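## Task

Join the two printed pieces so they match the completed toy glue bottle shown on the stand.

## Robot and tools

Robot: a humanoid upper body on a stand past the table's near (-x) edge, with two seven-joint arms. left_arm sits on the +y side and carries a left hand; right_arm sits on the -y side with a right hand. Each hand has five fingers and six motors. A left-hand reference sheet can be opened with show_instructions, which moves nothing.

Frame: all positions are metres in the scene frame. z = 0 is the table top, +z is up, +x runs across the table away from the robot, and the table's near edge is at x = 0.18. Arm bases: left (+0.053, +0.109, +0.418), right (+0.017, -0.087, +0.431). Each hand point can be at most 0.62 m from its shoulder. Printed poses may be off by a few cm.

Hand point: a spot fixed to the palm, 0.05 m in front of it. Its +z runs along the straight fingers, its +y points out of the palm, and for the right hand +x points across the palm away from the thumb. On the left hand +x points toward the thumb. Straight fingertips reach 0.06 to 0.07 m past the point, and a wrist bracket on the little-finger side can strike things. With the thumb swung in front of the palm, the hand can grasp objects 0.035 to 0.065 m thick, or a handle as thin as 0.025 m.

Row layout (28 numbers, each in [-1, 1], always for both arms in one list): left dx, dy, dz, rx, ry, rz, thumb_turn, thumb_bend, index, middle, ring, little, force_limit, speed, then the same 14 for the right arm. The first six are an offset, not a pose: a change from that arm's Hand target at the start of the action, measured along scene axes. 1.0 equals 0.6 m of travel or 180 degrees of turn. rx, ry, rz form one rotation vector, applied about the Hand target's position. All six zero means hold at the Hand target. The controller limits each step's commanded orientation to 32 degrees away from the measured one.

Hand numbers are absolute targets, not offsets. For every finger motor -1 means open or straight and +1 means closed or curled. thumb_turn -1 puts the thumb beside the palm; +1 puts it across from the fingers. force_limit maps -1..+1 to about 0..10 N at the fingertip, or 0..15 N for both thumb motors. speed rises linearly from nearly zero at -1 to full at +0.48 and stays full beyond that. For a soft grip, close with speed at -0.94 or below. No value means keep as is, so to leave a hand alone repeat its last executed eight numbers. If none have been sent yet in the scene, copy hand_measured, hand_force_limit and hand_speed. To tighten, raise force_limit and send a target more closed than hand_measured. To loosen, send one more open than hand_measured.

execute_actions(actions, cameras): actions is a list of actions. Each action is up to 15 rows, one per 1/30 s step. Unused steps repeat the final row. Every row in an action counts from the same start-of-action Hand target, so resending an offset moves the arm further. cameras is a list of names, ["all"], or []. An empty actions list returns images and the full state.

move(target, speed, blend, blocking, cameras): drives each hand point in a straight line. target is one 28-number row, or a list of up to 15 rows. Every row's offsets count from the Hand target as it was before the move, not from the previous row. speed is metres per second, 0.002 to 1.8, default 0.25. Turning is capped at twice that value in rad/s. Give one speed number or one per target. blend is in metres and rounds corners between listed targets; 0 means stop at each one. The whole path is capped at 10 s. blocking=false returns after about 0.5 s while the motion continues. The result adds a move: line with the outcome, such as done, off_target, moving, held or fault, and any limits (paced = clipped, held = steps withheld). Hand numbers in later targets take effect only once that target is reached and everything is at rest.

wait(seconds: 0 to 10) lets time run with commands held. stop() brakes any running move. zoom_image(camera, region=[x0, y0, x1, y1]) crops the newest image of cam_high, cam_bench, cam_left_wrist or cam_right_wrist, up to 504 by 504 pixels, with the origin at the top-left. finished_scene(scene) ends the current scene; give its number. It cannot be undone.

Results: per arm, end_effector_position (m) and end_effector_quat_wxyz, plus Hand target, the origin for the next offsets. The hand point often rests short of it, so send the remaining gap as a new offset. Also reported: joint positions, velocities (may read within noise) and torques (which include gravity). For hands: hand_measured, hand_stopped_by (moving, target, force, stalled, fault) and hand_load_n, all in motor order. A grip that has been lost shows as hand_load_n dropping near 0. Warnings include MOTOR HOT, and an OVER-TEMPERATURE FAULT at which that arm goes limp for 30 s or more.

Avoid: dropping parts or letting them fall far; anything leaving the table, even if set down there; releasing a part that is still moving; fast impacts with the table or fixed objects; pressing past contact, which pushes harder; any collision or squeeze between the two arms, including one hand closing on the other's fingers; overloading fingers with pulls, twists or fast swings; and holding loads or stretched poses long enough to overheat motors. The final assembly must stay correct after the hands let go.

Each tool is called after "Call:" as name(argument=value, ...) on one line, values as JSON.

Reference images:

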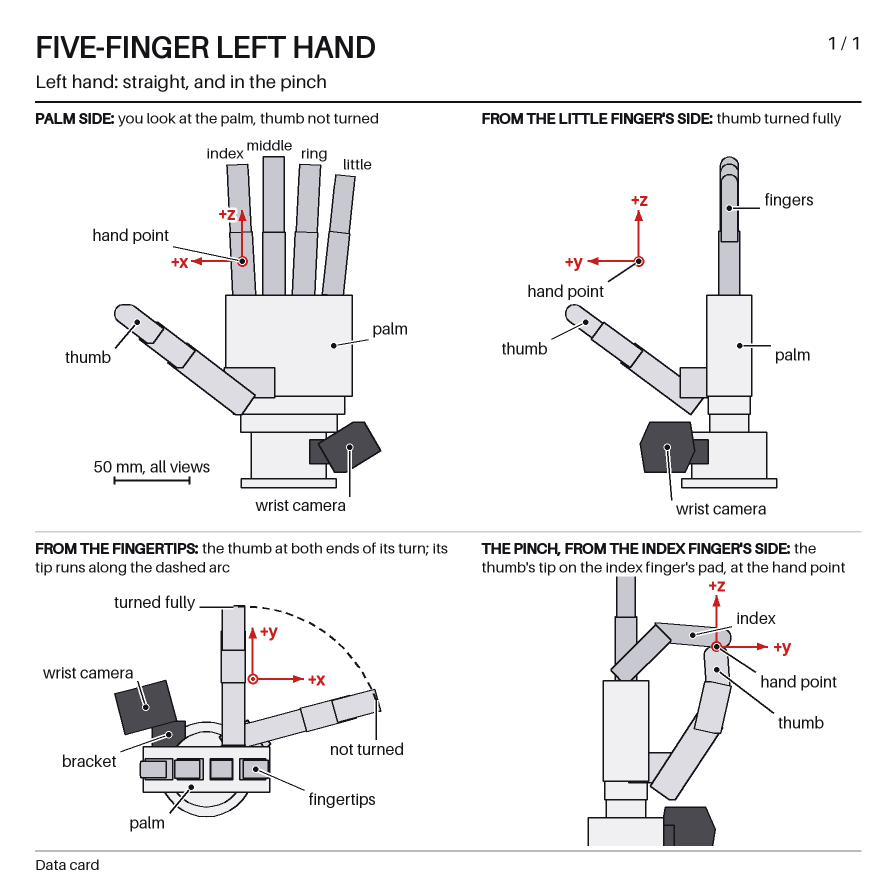

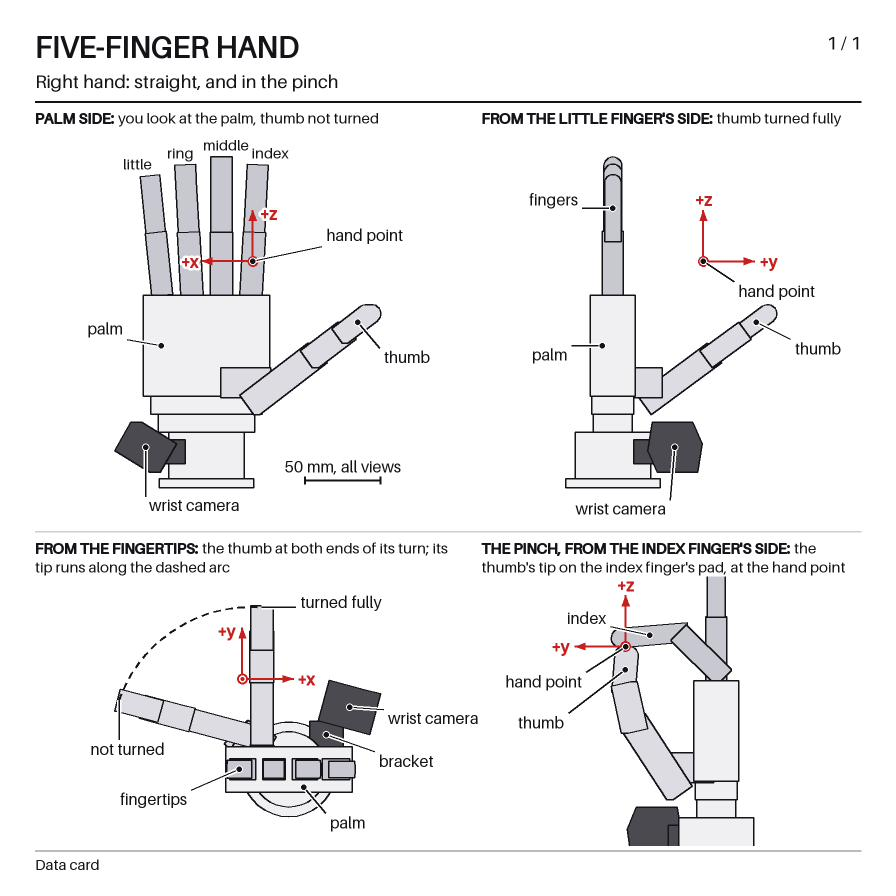

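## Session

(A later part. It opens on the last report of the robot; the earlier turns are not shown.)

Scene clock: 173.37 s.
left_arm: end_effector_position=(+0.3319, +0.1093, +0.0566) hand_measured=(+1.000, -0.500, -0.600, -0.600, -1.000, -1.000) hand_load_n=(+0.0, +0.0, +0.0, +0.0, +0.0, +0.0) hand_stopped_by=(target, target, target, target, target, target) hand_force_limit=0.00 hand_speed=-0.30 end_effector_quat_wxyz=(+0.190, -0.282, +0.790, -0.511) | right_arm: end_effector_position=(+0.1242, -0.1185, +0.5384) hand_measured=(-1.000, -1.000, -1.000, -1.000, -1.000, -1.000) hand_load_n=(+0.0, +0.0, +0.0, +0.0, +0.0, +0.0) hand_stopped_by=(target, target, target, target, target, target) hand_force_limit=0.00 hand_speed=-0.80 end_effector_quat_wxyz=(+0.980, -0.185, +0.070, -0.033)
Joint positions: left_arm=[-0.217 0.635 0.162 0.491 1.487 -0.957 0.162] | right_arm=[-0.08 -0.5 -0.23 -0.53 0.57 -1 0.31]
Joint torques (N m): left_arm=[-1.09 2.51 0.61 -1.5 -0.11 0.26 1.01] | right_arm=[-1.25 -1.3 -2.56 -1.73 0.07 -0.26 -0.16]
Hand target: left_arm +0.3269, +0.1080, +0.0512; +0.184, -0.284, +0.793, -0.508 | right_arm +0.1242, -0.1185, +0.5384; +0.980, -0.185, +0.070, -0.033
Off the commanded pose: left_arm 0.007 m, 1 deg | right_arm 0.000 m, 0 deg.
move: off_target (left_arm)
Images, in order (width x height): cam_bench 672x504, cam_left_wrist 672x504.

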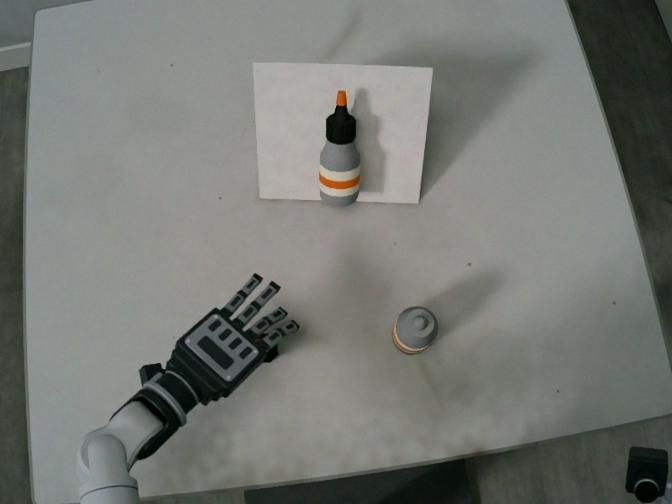

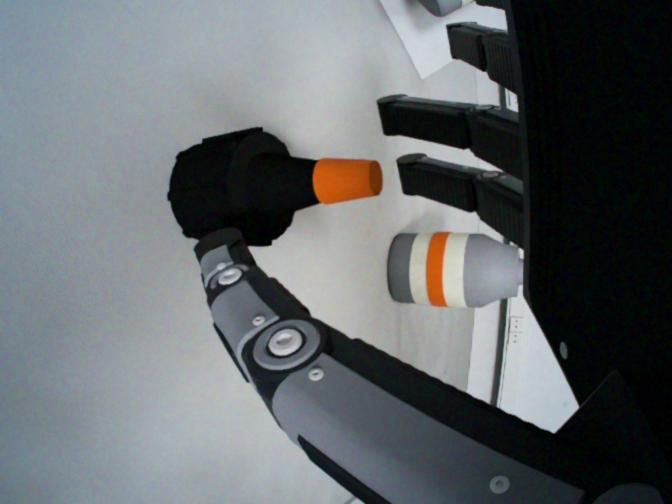

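Call:
move(target=[0,0,-0.041,0,0,0,1,-0.5,-0.6,-0.6,-1,-1,0,-0.3,0,0,0,0,0,0,-1,-1,-1,-1,-1,-1,0,-0.8], speed=0.08, cameras=["cam_bench","cam_left_wrist","cam_high"])

Scene clock: 179.30 s.
left_arm: end_effector_position=(+0.3272, +0.1108, +0.0280) hand_measured=(+1.000, -0.500, -0.600, -0.600, -1.000, -1.000) hand_load_n=(+0.0, +0.0, -0.5, +0.0, +0.0, +0.0) hand_stopped_by=(target, target, target, target, target, target) hand_force_limit=0.00 hand_speed=-0.30 end_effector_quat_wxyz=(+0.186, -0.287, +0.791, -0.507) | right_arm: end_effector_position=(+0.1242, -0.1185, +0.5384) hand_measured=(-1.000, -1.000, -1.000, -1.000, -1.000, -1.000) hand_load_n=(+0.0, +0.0, +0.0, +0.0, +0.0, +0.0) hand_stopped_by=(target, target, target, target, target, target) hand_force_limit=0.00 hand_speed=-0.80 end_effector_quat_wxyz=(+0.980, -0.185, +0.070, -0.033)
Joint positions: left_arm=[-0.279 0.625 0.069 0.688 1.632 -0.892 0.373] | right_arm=[-0.08 -0.5 -0.23 -0.53 0.57 -1 0.31]
Joint torques (N m): left_arm=[-2.15 2.36 0.48 -1.81 0.1 0.31 1.04] | right_arm=[-1.32 -1.24 -2.78 -2.32 -0.03 -0.24 -0.15]
Hand target: left_arm +0.3269, +0.1080, +0.0266; +0.184, -0.284, +0.793, -0.508 | right_arm +0.1242, -0.1185, +0.5384; +0.980, -0.185, +0.070, -0.033
Off the commanded pose: left_arm 0.003 m, 0 deg | right_arm 0.000 m, 0 deg.
move: done
Images, in order (width x height): cam_high 672x504, cam_bench 672x504, cam_left_wrist 672x504.

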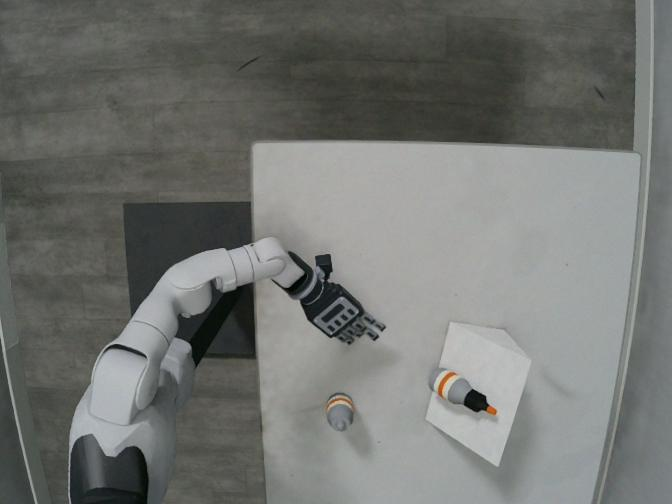

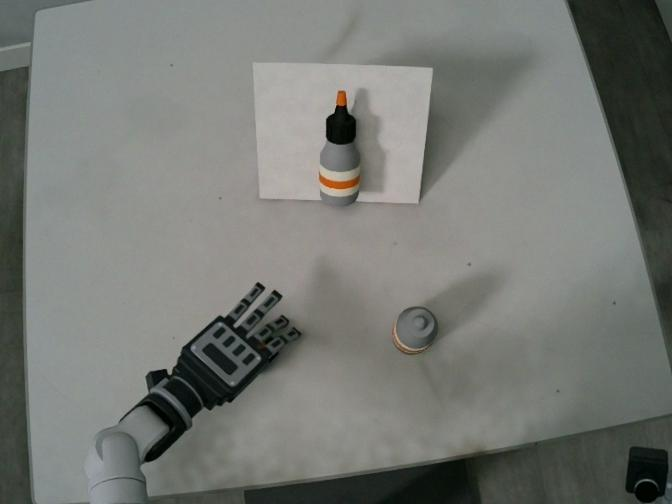

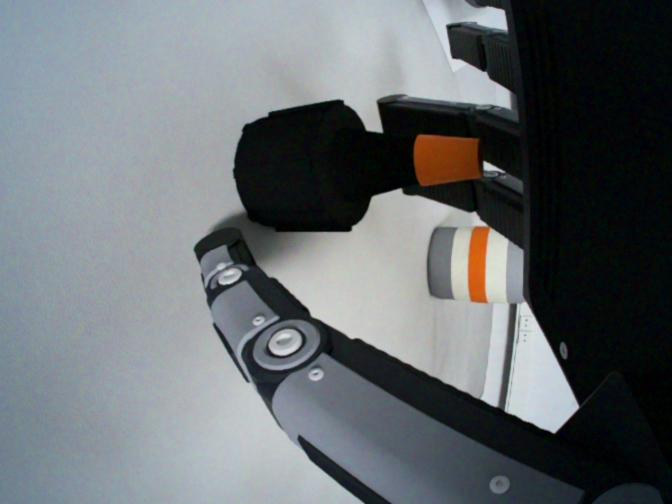

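Call:
zoom_image(camera="cam_bench", region=[190, 270, 330, 390])

Call:
zoom_image(camera="cam_high", region=[290, 250, 430, 355])

Call:
zoom_image(camera="cam_left_wrist", region=[170, 70, 550, 350])

Scaled by 3.600 from the camera's 672x504 image, which has a finer 960x720 frame.

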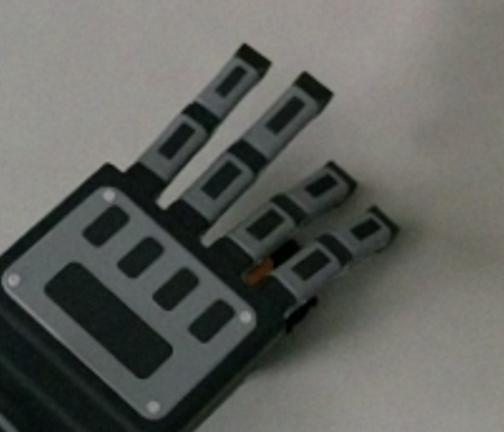

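Scaled by 3.600 from the camera's 672x504 image, which has a finer 960x720 frame.

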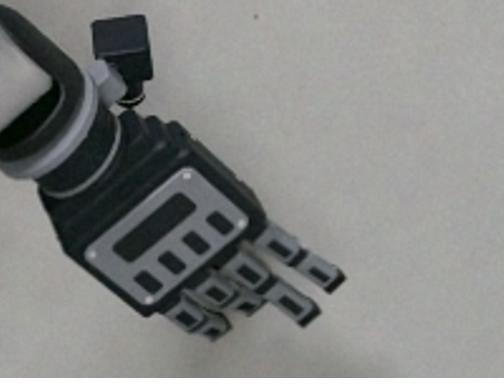

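Scaled by 1.326 from the camera's 672x504 image, which has a finer 960x720 frame.

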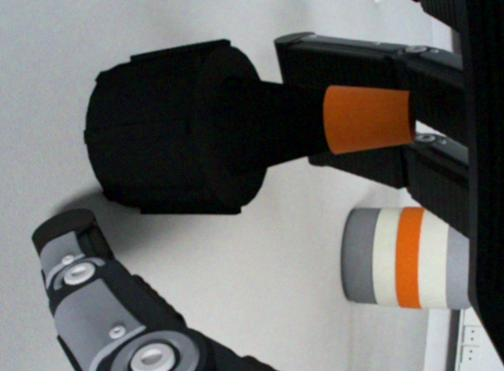

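Call:
execute_actions(actions=[[[0,0,0,0,0,0,1,0.1,0.2,0.2,-1,-1,-0.6,-0.92,0,0,0,0,0,0,-1,-1,-1,-1,-1,-1,0,-0.8]]])

Call:
wait(seconds=3, cameras=["cam_left_wrist","cam_bench"])

Scene clock: 191.00 s.
left_arm: end_effector_position=(+0.3276, +0.1105, +0.0286) hand_measured=(+1.000, -0.286, -0.108, -0.182, -1.000, -1.000) hand_load_n=(+0.0, +4.5, +2.5, +2.5, +0.0, +0.0) hand_stopped_by=(target, force, force, force, target, target) hand_force_limit=-0.60 hand_speed=-0.92 end_effector_quat_wxyz=(+0.187, -0.286, +0.790, -0.509) | right_arm: end_effector_position=(+0.1242, -0.1185, +0.5384) hand_measured=(-1.000, -1.000, -1.000, -1.000, -1.000, -1.000) hand_load_n=(+0.0, +0.0, +0.0, +0.0, +0.0, +0.0) hand_stopped_by=(target, target, target, target, target, target) hand_force_limit=0.00 hand_speed=-0.80 end_effector_quat_wxyz=(+0.980, -0.185, +0.070, -0.033)
Joint positions: left_arm=[-0.279 0.625 0.069 0.688 1.632 -0.892 0.377] | right_arm=[-0.08 -0.5 -0.23 -0.53 0.57 -1 0.31]
Joint torques (N m): left_arm=[-2.06 2.48 0.36 -1.3 -0.33 0.23 0.79] | right_arm=[-1.01 -1.33 -2.69 -2.36 0.07 -0.22 -0.05]
Hand target: left_arm +0.3269, +0.1080, +0.0266; +0.184, -0.284, +0.793, -0.508 | right_arm +0.1242, -0.1185, +0.5384; +0.980, -0.185, +0.070, -0.033
Off the commanded pose: left_arm 0.003 m, 1 deg | right_arm 0.000 m, 0 deg.

Scene clock: 194.00 s.
left_arm: end_effector_position=(+0.3276, +0.1105, +0.0286) hand_measured=(+1.000, -0.286, -0.108, -0.182, -1.000, -1.000) hand_load_n=(+0.5, +4.0, +2.5, +2.5, +0.0, +0.0) hand_stopped_by=(target, force, force, force, target, target) hand_force_limit=-0.60 hand_speed=-0.92 end_effector_quat_wxyz=(+0.187, -0.286, +0.790, -0.509) | right_arm: end_effector_position=(+0.1242, -0.1185, +0.5384) hand_measured=(-1.000, -1.000, -1.000, -1.000, -1.000, -1.000) hand_load_n=(+0.0, +0.0, +0.0, +0.0, +0.0, +0.0) hand_stopped_by=(target, target, target, target, target, target) hand_force_limit=0.00 hand_speed=-0.80 end_effector_quat_wxyz=(+0.980, -0.185, +0.070, -0.033)
Joint positions: left_arm=[-0.279 0.625 0.069 0.688 1.632 -0.892 0.377] | right_arm=[-0.08 -0.5 -0.23 -0.53 0.57 -1 0.31]
Joint torques (N m): left_arm=[-2.11 2.35 0.57 -1.83 -0.4 0.21 0.78] | right_arm=[-1.78 -1.35 -2.9 -2.29 0.02 -0.2 -0.09]
Hand target: left_arm +0.3269, +0.1080, +0.0266; +0.184, -0.284, +0.793, -0.508 | right_arm +0.1242, -0.1185, +0.5384; +0.980, -0.185, +0.070, -0.033
Off the commanded pose: left_arm 0.003 m, 1 deg | right_arm 0.000 m, 0 deg.
wait: 3.00 s; at rest by 0.17 s
Images, in order (width x height): cam_bench 672x504, cam_left_wrist 672x504.

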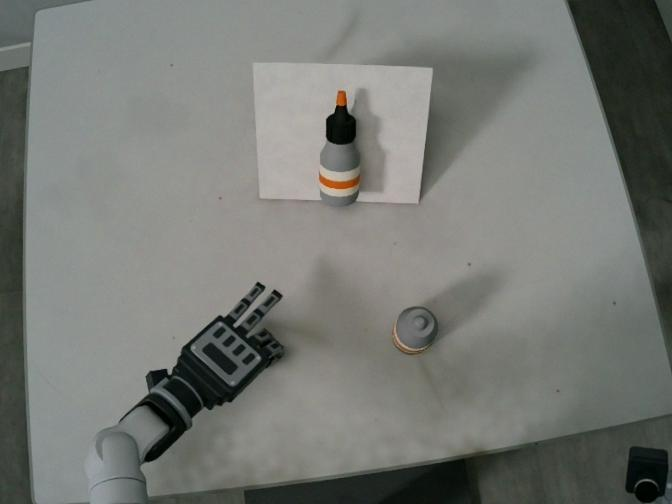

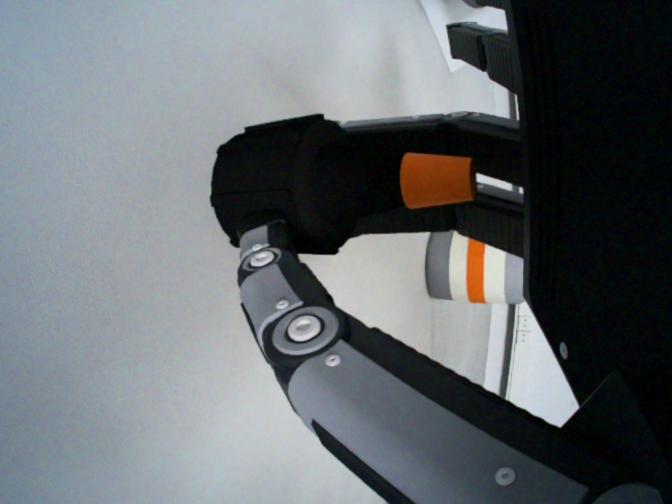

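Call:
move(target=[0,0,0.2,0,0,0,1,0.1,0.2,0.2,-1,-1,-0.6,-0.92,0,0,0,0,0,0,-1,-1,-1,-1,-1,-1,0,-0.8], speed=0.12, cameras=["all"])

Call:
zoom_image(camera="cam_left_wrist", region=[170, 70, 550, 350])

Scene clock: 197.30 s.
left_arm: end_effector_position=(+0.3272, +0.1060, +0.1452) hand_measured=(+1.000, -0.286, -0.108, -0.182, -1.000, -1.000) hand_load_n=(+0.5, +4.5, +2.5, +2.5, +0.0, +0.0) hand_stopped_by=(target, force, force, force, target, target) hand_force_limit=-0.60 hand_speed=-0.92 end_effector_quat_wxyz=(+0.182, -0.281, +0.794, -0.507) | right_arm: end_effector_position=(+0.1242, -0.1185, +0.5384) hand_measured=(-1.000, -1.000, -1.000, -1.000, -1.000, -1.000) hand_load_n=(+0.0, +0.0, +0.0, +0.0, +0.0, +0.0) hand_stopped_by=(target, target, target, target, target, target) hand_force_limit=0.00 hand_speed=-0.80 end_effector_quat_wxyz=(+0.980, -0.185, +0.070, -0.033)
Joint positions: left_arm=[-0.118 0.679 0.333 0.036 0.857 -0.96 -0.573] | right_arm=[-0.08 -0.5 -0.23 -0.53 0.57 -1 0.31]
Joint torques (N m): left_arm=[-0.86 3.39 1.83 -3.14 -1.19 0.18 0.71] | right_arm=[-1.33 -0.93 -2.49 -2.12 0.09 -0.24 -0.12]
Hand target: left_arm +0.3269, +0.1080, +0.1466; +0.184, -0.284, +0.793, -0.508 | right_arm +0.1242, -0.1185, +0.5384; +0.980, -0.185, +0.070, -0.033
Off the commanded pose: left_arm 0.002 m, 0 deg | right_arm 0.000 m, 0 deg.
move: done

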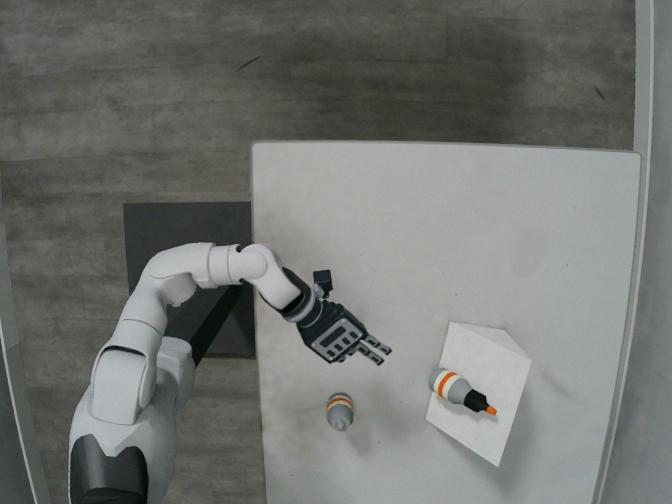

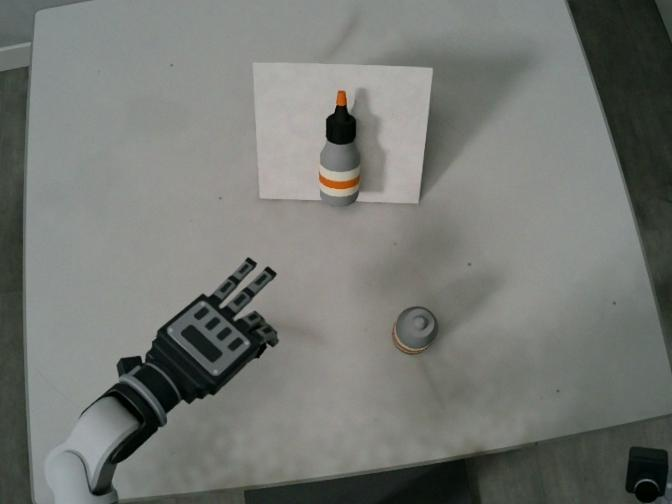

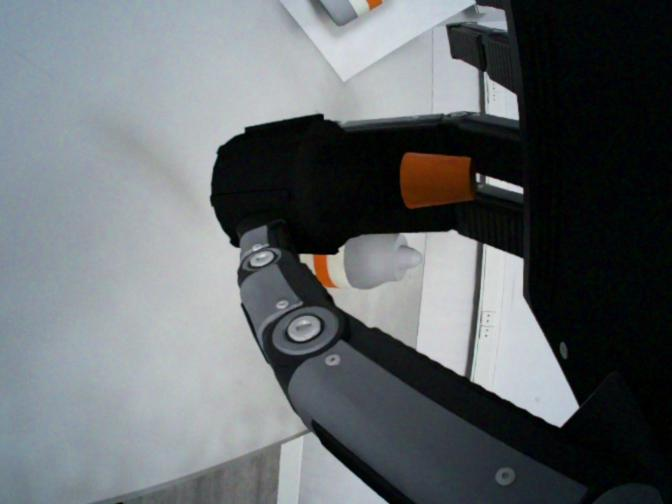

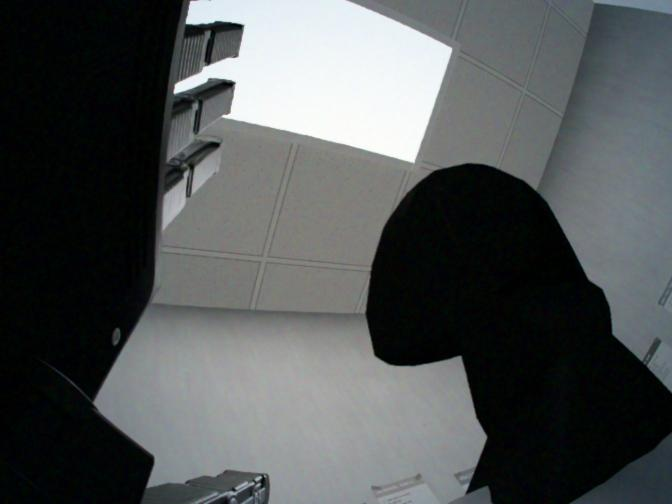

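Scaled by 1.326 from the camera's 672x504 image, which has a finer 960x720 frame.

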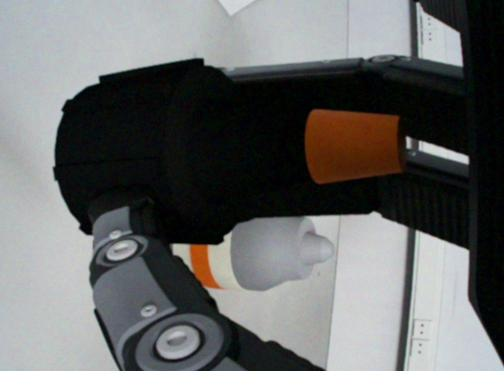

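Call:
move(target=[[0,-0.08,0.08,0,0,0,1,0.1,0.2,0.2,-1,-1,-0.6,-0.92,0,0,0,0,0,0,-1,-1,-1,-1,-1,-1,0,-0.8],[0,-0.26,0.08,0,0,0,1,0.1,0.2,0.2,-1,-1,-0.6,-0.92,0,0,0,0,0,0,-1,-1,-1,-1,-1,-1,0,-0.8]], speed=0.15, blend=0.02, cameras=["all"])

Scene clock: 209.27 s.
left_arm: end_effector_position=(+0.3254, -0.0476, +0.1948) hand_measured=(+1.000, -0.286, -0.108, -0.182, -1.000, -1.000) hand_load_n=(+0.0, +4.5, +2.5, +2.5, +0.0, +0.0) hand_stopped_by=(target, force, force, force, target, target) hand_force_limit=-0.60 hand_speed=-0.92 end_effector_quat_wxyz=(+0.182, -0.284, +0.792, -0.509) | right_arm: end_effector_position=(+0.1242, -0.1185, +0.5384) hand_measured=(-1.000, -1.000, -1.000, -1.000, -1.000, -1.000) hand_load_n=(+0.0, +0.0, +0.0, +0.0, +0.0, +0.0) hand_stopped_by=(target, target, target, target, target, target) hand_force_limit=0.00 hand_speed=-0.80 end_effector_quat_wxyz=(+0.980, -0.185, +0.070, -0.033)
Joint positions: left_arm=[-0.367 0.247 -0.119 -0.412 1.123 -0.341 -1.013] | right_arm=[-0.08 -0.5 -0.23 -0.53 0.57 -1 0.31]
Joint torques (N m): left_arm=[-2.59 0.18 -0.02 -2.44 -0.06 0.17 0.81] | right_arm=[-1.41 -1.01 -2.71 -2.51 0.01 -0.14 -0.11]
Hand target: left_arm +0.3269, -0.0480, +0.1946; +0.184, -0.284, +0.793, -0.508 | right_arm +0.1242, -0.1185, +0.5384; +0.980, -0.185, +0.070, -0.033
Off the commanded pose: left_arm 0.001 m, 0 deg | right_arm 0.000 m, 0 deg.
move: done

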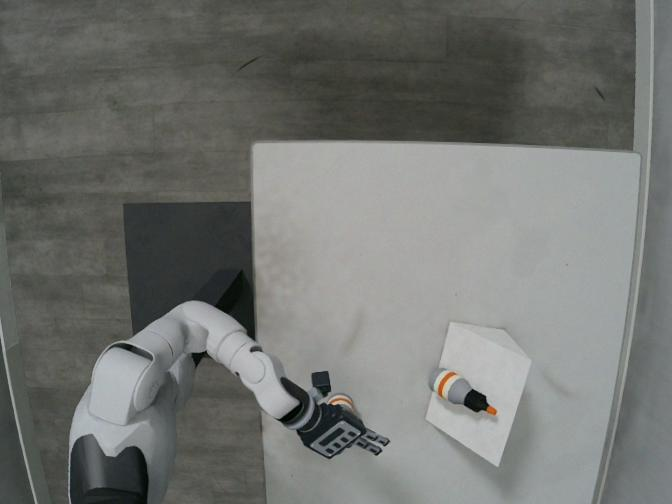

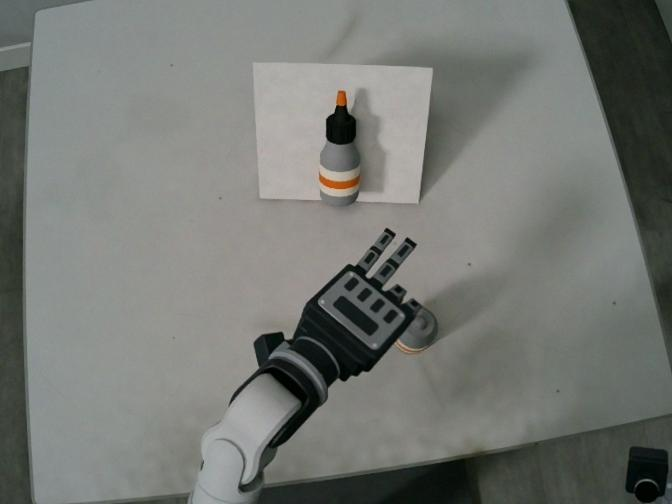

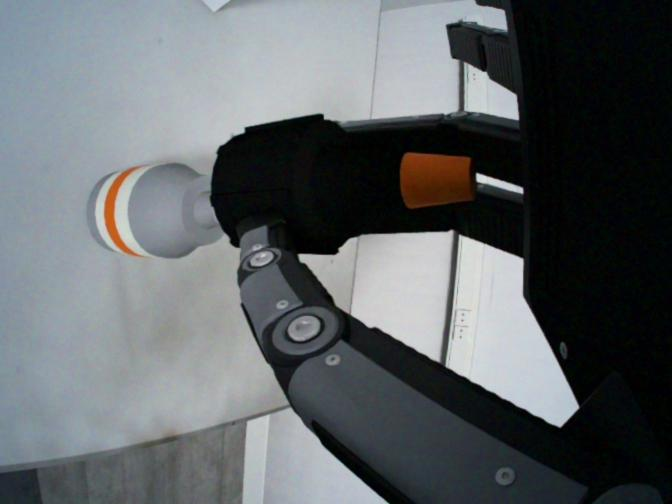

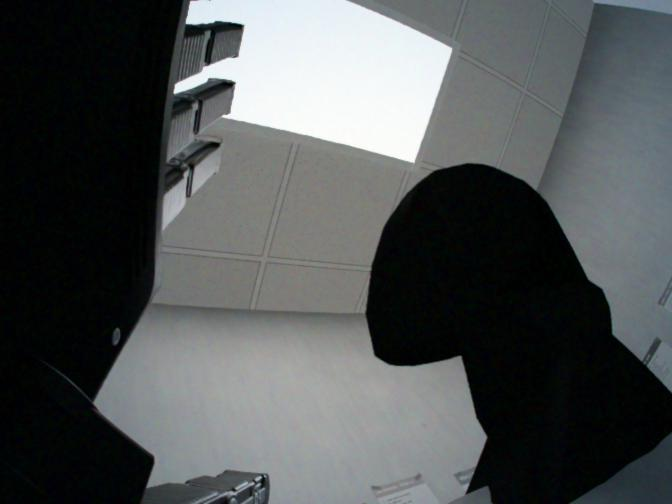

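Call:
move(target=[0.003,-0.075,0,0,0,0,1,0.1,0.2,0.2,-1,-1,-0.6,-0.92,0,0,0,0,0,0,-1,-1,-1,-1,-1,-1,0,-0.8], speed=0.15, cameras=["cam_bench","cam_left_wrist","cam_high"])

Call:
zoom_image(camera="cam_left_wrist", region=[70, 80, 320, 330])

Call:
zoom_image(camera="cam_bench", region=[340, 220, 500, 390])

Call:
zoom_image(camera="cam_high", region=[280, 370, 440, 490])

Scene clock: 248.77 s.
left_arm: end_effector_position=(+0.3265, -0.0920, +0.1932) hand_measured=(+1.000, -0.286, -0.108, -0.182, -1.000, -1.000) hand_load_n=(+0.0, +4.5, +2.5, +2.5, +0.0, +0.0) hand_stopped_by=(target, force, force, force, target, target) hand_force_limit=-0.60 hand_speed=-0.92 end_effector_quat_wxyz=(+0.181, -0.285, +0.793, -0.507) | right_arm: end_effector_position=(+0.1242, -0.1185, +0.5384) hand_measured=(-1.000, -1.000, -1.000, -1.000, -1.000, -1.000) hand_load_n=(+0.0, +0.5, +0.0, +0.0, +0.0, +0.0) hand_stopped_by=(target, target, target, target, target, target) hand_force_limit=0.00 hand_speed=-0.80 end_effector_quat_wxyz=(+0.980, -0.185, +0.070, -0.033)
Joint positions: left_arm=[-0.45 0.095 -0.246 -0.314 1.301 -0.262 -1.001] | right_arm=[-0.08 -0.5 -0.23 -0.53 0.57 -1 0.31]
Joint torques (N m): left_arm=[-3.52 -0.41 -0.18 -2.36 -0.09 0.16 0.92] | right_arm=[-1.23 -1.29 -2.58 -2.11 0.11 -0.19 -0.14]
Hand target: left_arm +0.3287, -0.0930, +0.1946; +0.184, -0.284, +0.793, -0.508 | right_arm +0.1242, -0.1185, +0.5384; +0.980, -0.185, +0.070, -0.033
Off the commanded pose: left_arm 0.003 m, 0 deg | right_arm 0.000 m, 0 deg.
move: done
Images, in order (width x height): cam_high 672x504, cam_bench 672x504, cam_left_wrist 672x504.

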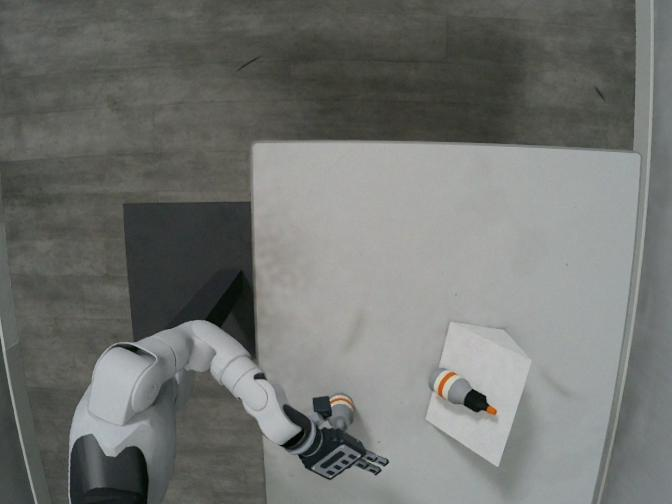

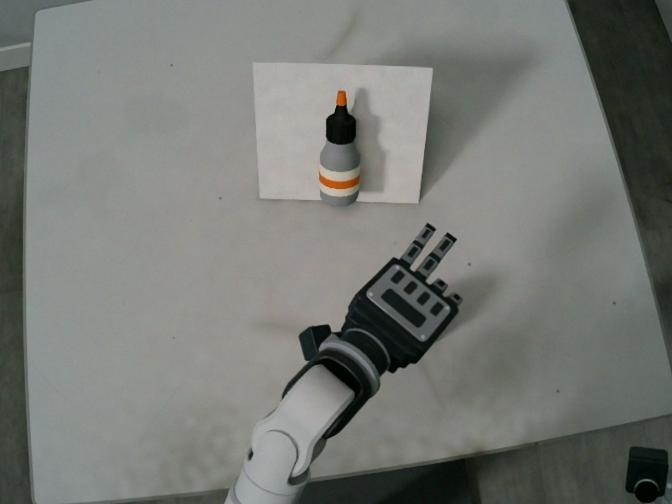

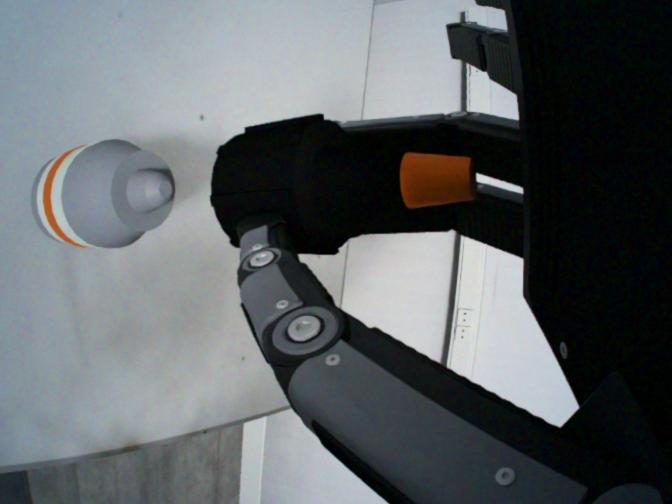

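Scaled by 2.016 from the camera's 672x504 image, which has a finer 960x720 frame.

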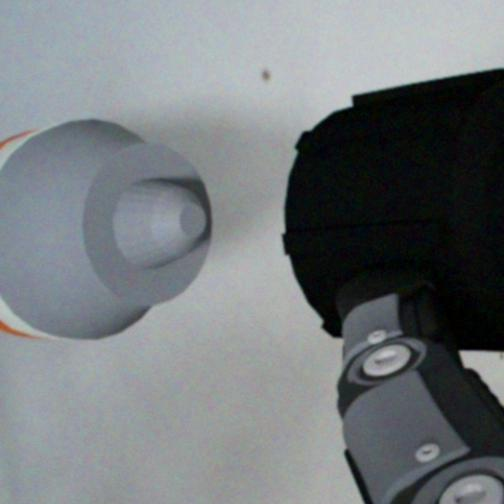

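Scaled by 2.965 from the camera's 672x504 image, which has a finer 960x720 frame.

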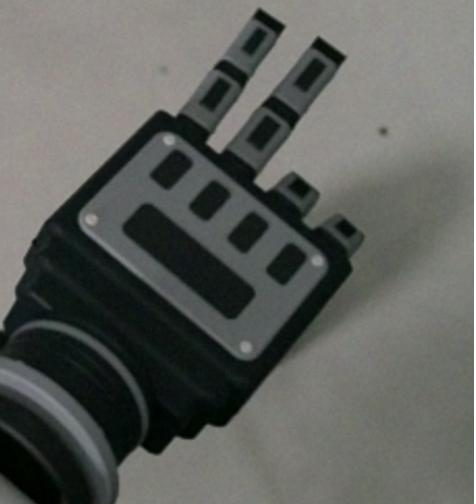

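Scaled by 3.150 from the camera's 672x504 image, which has a finer 960x720 frame.

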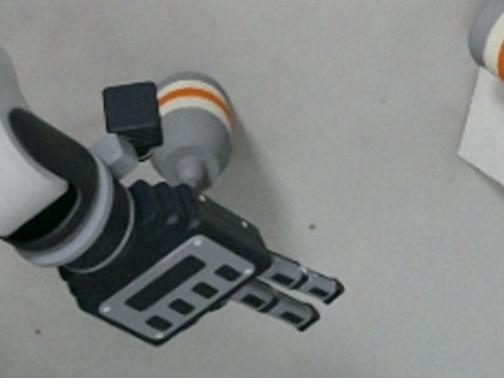

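Call:
move(target=[[0.0055,-0.025,0,0,0,0,1,0.1,0.2,0.2,-1,-1,-0.6,-0.92,0,0,0,0,0,0,-1,-1,-1,-1,-1,-1,0,-0.8],[0.0055,-0.025,-0.066,0,0,0,1,0.1,0.2,0.2,-1,-1,-0.6,-0.92,0,0,0,0,0,0,-1,-1,-1,-1,-1,-1,0,-0.8]], speed=0.1, cameras=["cam_bench","cam_left_wrist","cam_high"])

Call:
zoom_image(camera="cam_left_wrist", region=[70, 80, 320, 330])

Scene clock: 271.07 s.
left_arm: end_effector_position=(+0.3335, -0.1093, +0.1596) hand_measured=(+1.000, -0.286, -0.108, -0.182, -1.000, -1.000) hand_load_n=(+0.0, +4.5, +2.5, +2.5, +0.0, +0.0) hand_stopped_by=(target, force, force, force, target, target) hand_force_limit=-0.60 hand_speed=-0.92 end_effector_quat_wxyz=(+0.184, -0.285, +0.789, -0.512) | right_arm: end_effector_position=(+0.1242, -0.1185, +0.5384) hand_measured=(-1.000, -1.000, -1.000, -1.000, -1.000, -1.000) hand_load_n=(-0.5, +0.0, +0.0, +0.0, +0.0, +0.0) hand_stopped_by=(target, target, target, target, target, target) hand_force_limit=0.00 hand_speed=-0.80 end_effector_quat_wxyz=(+0.980, -0.185, +0.070, -0.033)
Joint positions: left_arm=[-0.434 0.066 -0.292 -0.121 1.401 -0.269 -0.776] | right_arm=[-0.08 -0.5 -0.23 -0.53 0.57 -1 0.31]
Joint torques (N m): left_arm=[-2.49 -0.1 0.04 -2.34 -0.04 -0.01 1.01] | right_arm=[-1.38 -1.24 -2.41 -2.2 -0.19 -0.2 -0.13]
Hand target: left_arm +0.3320, -0.1080, +0.1550; +0.184, -0.284, +0.793, -0.508 | right_arm +0.1242, -0.1185, +0.5384; +0.980, -0.185, +0.070, -0.033
Off the commanded pose: left_arm 0.005 m, 1 deg | right_arm 0.000 m, 0 deg.
move: off_target (left_arm)
Images, in order (width x height): cam_high 672x504, cam_bench 672x504, cam_left_wrist 672x504.

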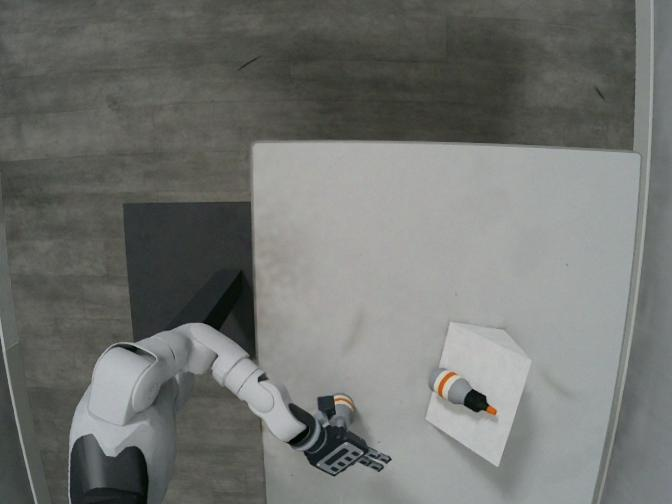

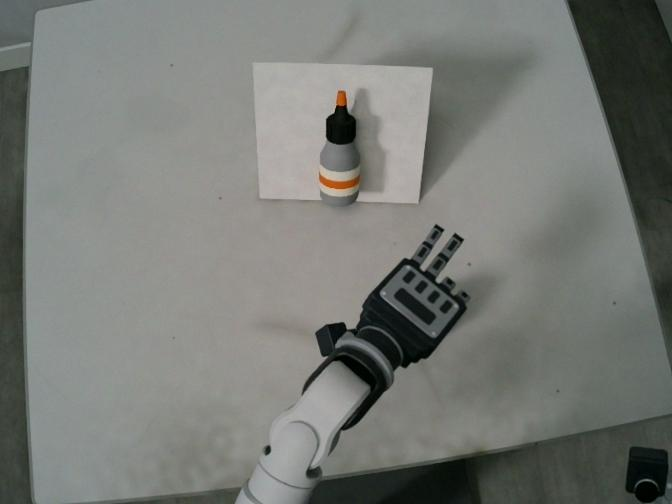

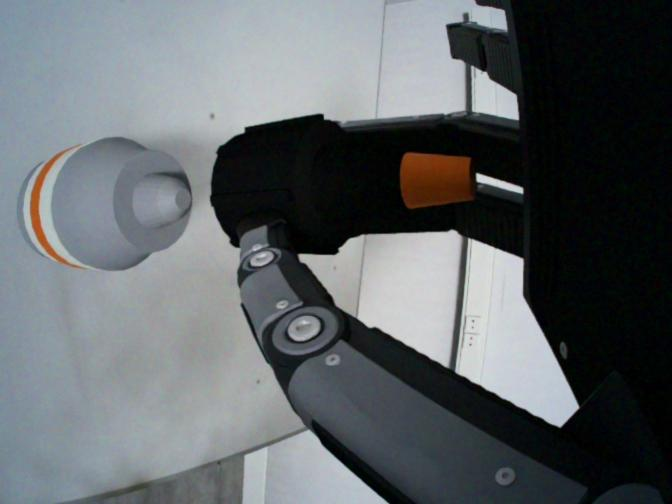

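Scaled by 2.016 from the camera's 672x504 image, which has a finer 960x720 frame.

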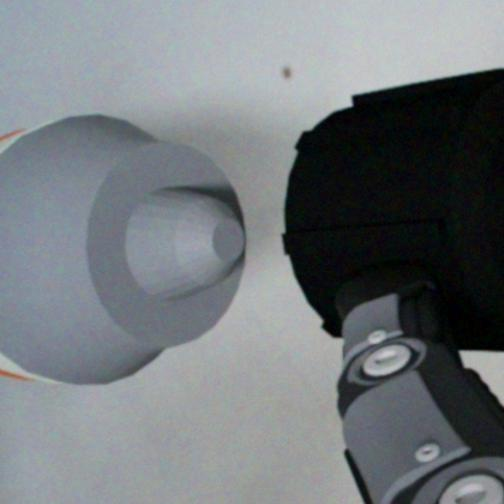

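Call:
move(target=[-0.005,0.008,-0.034,0,0,0,1,0.1,0.2,0.2,-1,-1,-0.6,-0.92,0,0,0,0,0,0,-1,-1,-1,-1,-1,-1,0,-0.8], speed=0.06, cameras=["cam_left_wrist","cam_high"])

Call:
zoom_image(camera="cam_left_wrist", region=[70, 80, 320, 330])

Call:
zoom_image(camera="cam_high", region=[280, 370, 440, 490])

Scene clock: 298.47 s.
left_arm: end_effector_position=(+0.3312, -0.1048, +0.1396) hand_measured=(+1.000, -0.286, -0.108, -0.182, -1.000, -1.000) hand_load_n=(+0.0, +4.5, +2.5, +2.5, +0.0, +0.0) hand_stopped_by=(target, force, force, force, target, target) hand_force_limit=-0.60 hand_speed=-0.92 end_effector_quat_wxyz=(+0.185, -0.284, +0.789, -0.512) | right_arm: end_effector_position=(+0.1242, -0.1185, +0.5384) hand_measured=(-1.000, -1.000, -1.000, -1.000, -1.000, -1.000) hand_load_n=(+0.0, +0.0, +0.0, +0.0, +0.0, +0.0) hand_stopped_by=(target, target, target, target, target, target) hand_force_limit=0.00 hand_speed=-0.80 end_effector_quat_wxyz=(+0.980, -0.185, +0.070, -0.033)
Joint positions: left_arm=[-0.392 0.091 -0.303 -0.069 1.419 -0.282 -0.672] | right_arm=[-0.08 -0.5 -0.23 -0.53 0.57 -1 0.31]
Joint torques (N m): left_arm=[-1.81 -0.33 -0.16 -3.13 -0.06 0.01 1.04] | right_arm=[-1.05 -1.37 -2.49 -2.11 0.13 -0.18 -0.11]
Hand target: left_arm +0.3290, -0.1032, +0.1346; +0.184, -0.284, +0.793, -0.508 | right_arm +0.1242, -0.1185, +0.5384; +0.980, -0.185, +0.070, -0.033
Off the commanded pose: left_arm 0.006 m, 1 deg | right_arm 0.000 m, 0 deg.
move: off_target (left_arm)
Images, in order (width x height): cam_high 672x504, cam_left_wrist 672x504.

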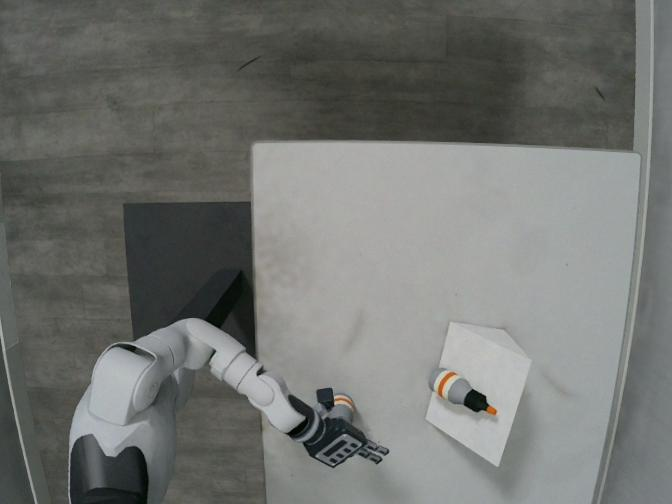

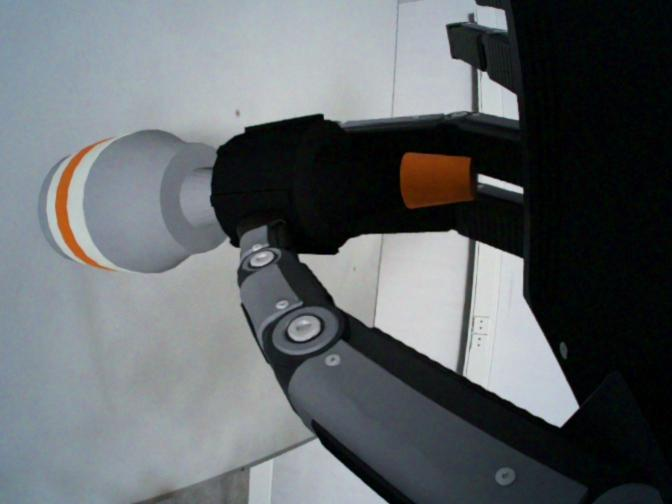

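Scaled by 2.016 from the camera's 672x504 image, which has a finer 960x720 frame.

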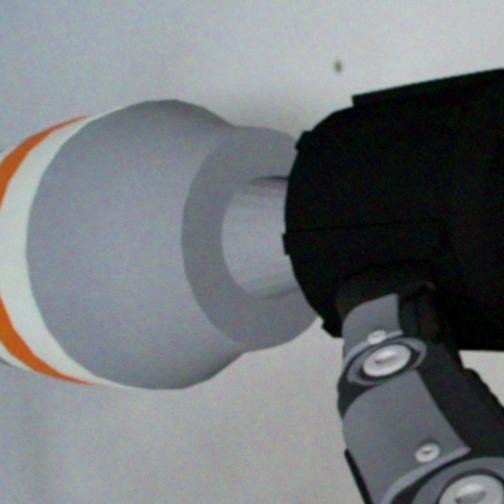

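Scaled by 3.150 from the camera's 672x504 image, which has a finer 960x720 frame.

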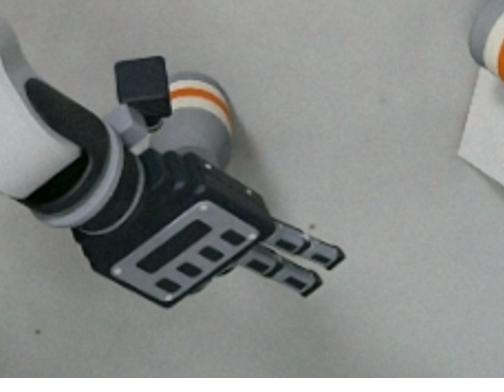

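Call:
move(target=[[-0.0062,0,0,0,0,0,1,0.1,0.2,0.2,-1,-1,-0.6,-0.92,0,0,0,0,0,0,-1,-1,-1,-1,-1,-1,0,-0.8],[-0.0062,0,-0.02,0,0,0,1,0.1,0.2,0.2,-1,-1,-0.6,-0.92,0,0,0,0,0,0,-1,-1,-1,-1,-1,-1,0,-0.8]], speed=0.04, cameras=["cam_left_wrist"])

Call:
zoom_image(camera="cam_left_wrist", region=[70, 80, 320, 330])

Scene clock: 310.53 s.
left_arm: end_effector_position=(+0.3283, -0.1040, +0.1275) hand_measured=(+1.000, -0.286, -0.108, -0.182, -1.000, -1.000) hand_load_n=(+0.0, +4.5, +2.5, +2.5, +0.0, +0.0) hand_stopped_by=(target, force, force, force, target, target) hand_force_limit=-0.60 hand_speed=-0.92 end_effector_quat_wxyz=(+0.186, -0.285, +0.789, -0.512) | right_arm: end_effector_position=(+0.1242, -0.1185, +0.5384) hand_measured=(-1.000, -1.000, -1.000, -1.000, -1.000, -1.000) hand_load_n=(+0.0, +0.0, +0.0, +0.0, +0.0, +0.0) hand_stopped_by=(target, target, target, target, target, target) hand_force_limit=0.00 hand_speed=-0.80 end_effector_quat_wxyz=(+0.980, -0.185, +0.070, -0.033)
Joint positions: left_arm=[-0.367 0.094 -0.314 -0.036 1.443 -0.282 -0.612] | right_arm=[-0.08 -0.5 -0.23 -0.53 0.57 -1 0.31]
Joint torques (N m): left_arm=[-1.49 -0.5 -0.44 -2.55 -0.16 0.01 1.03] | right_arm=[-1.48 -0.96 -2.87 -2.19 -0.11 -0.2 -0.03]
Hand target: left_arm +0.3252, -0.1032, +0.1226; +0.184, -0.284, +0.793, -0.508 | right_arm +0.1242, -0.1185, +0.5384; +0.980, -0.185, +0.070, -0.033
Off the commanded pose: left_arm 0.006 m, 1 deg | right_arm 0.000 m, 0 deg.
move: off_target (left_arm)
Images, in order (width x height): cam_left_wrist 672x504.

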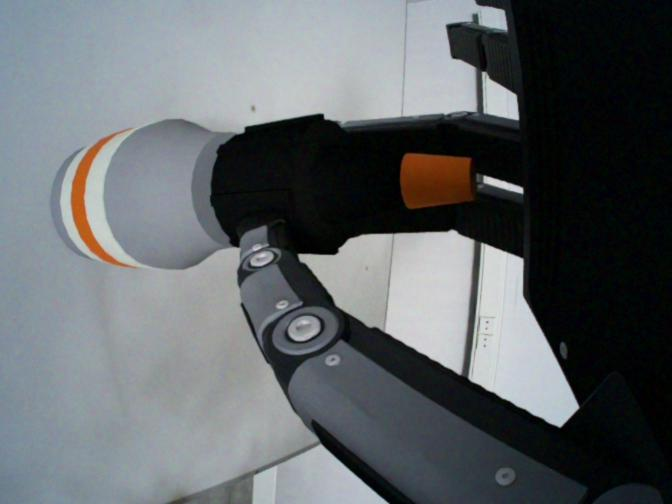

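Scaled by 2.016 from the camera's 672x504 image, which has a finer 960x720 frame.

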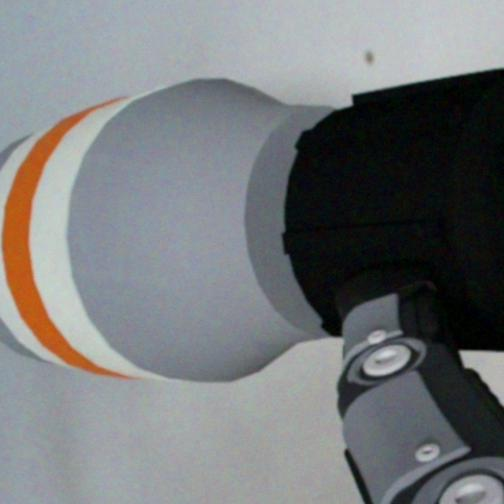

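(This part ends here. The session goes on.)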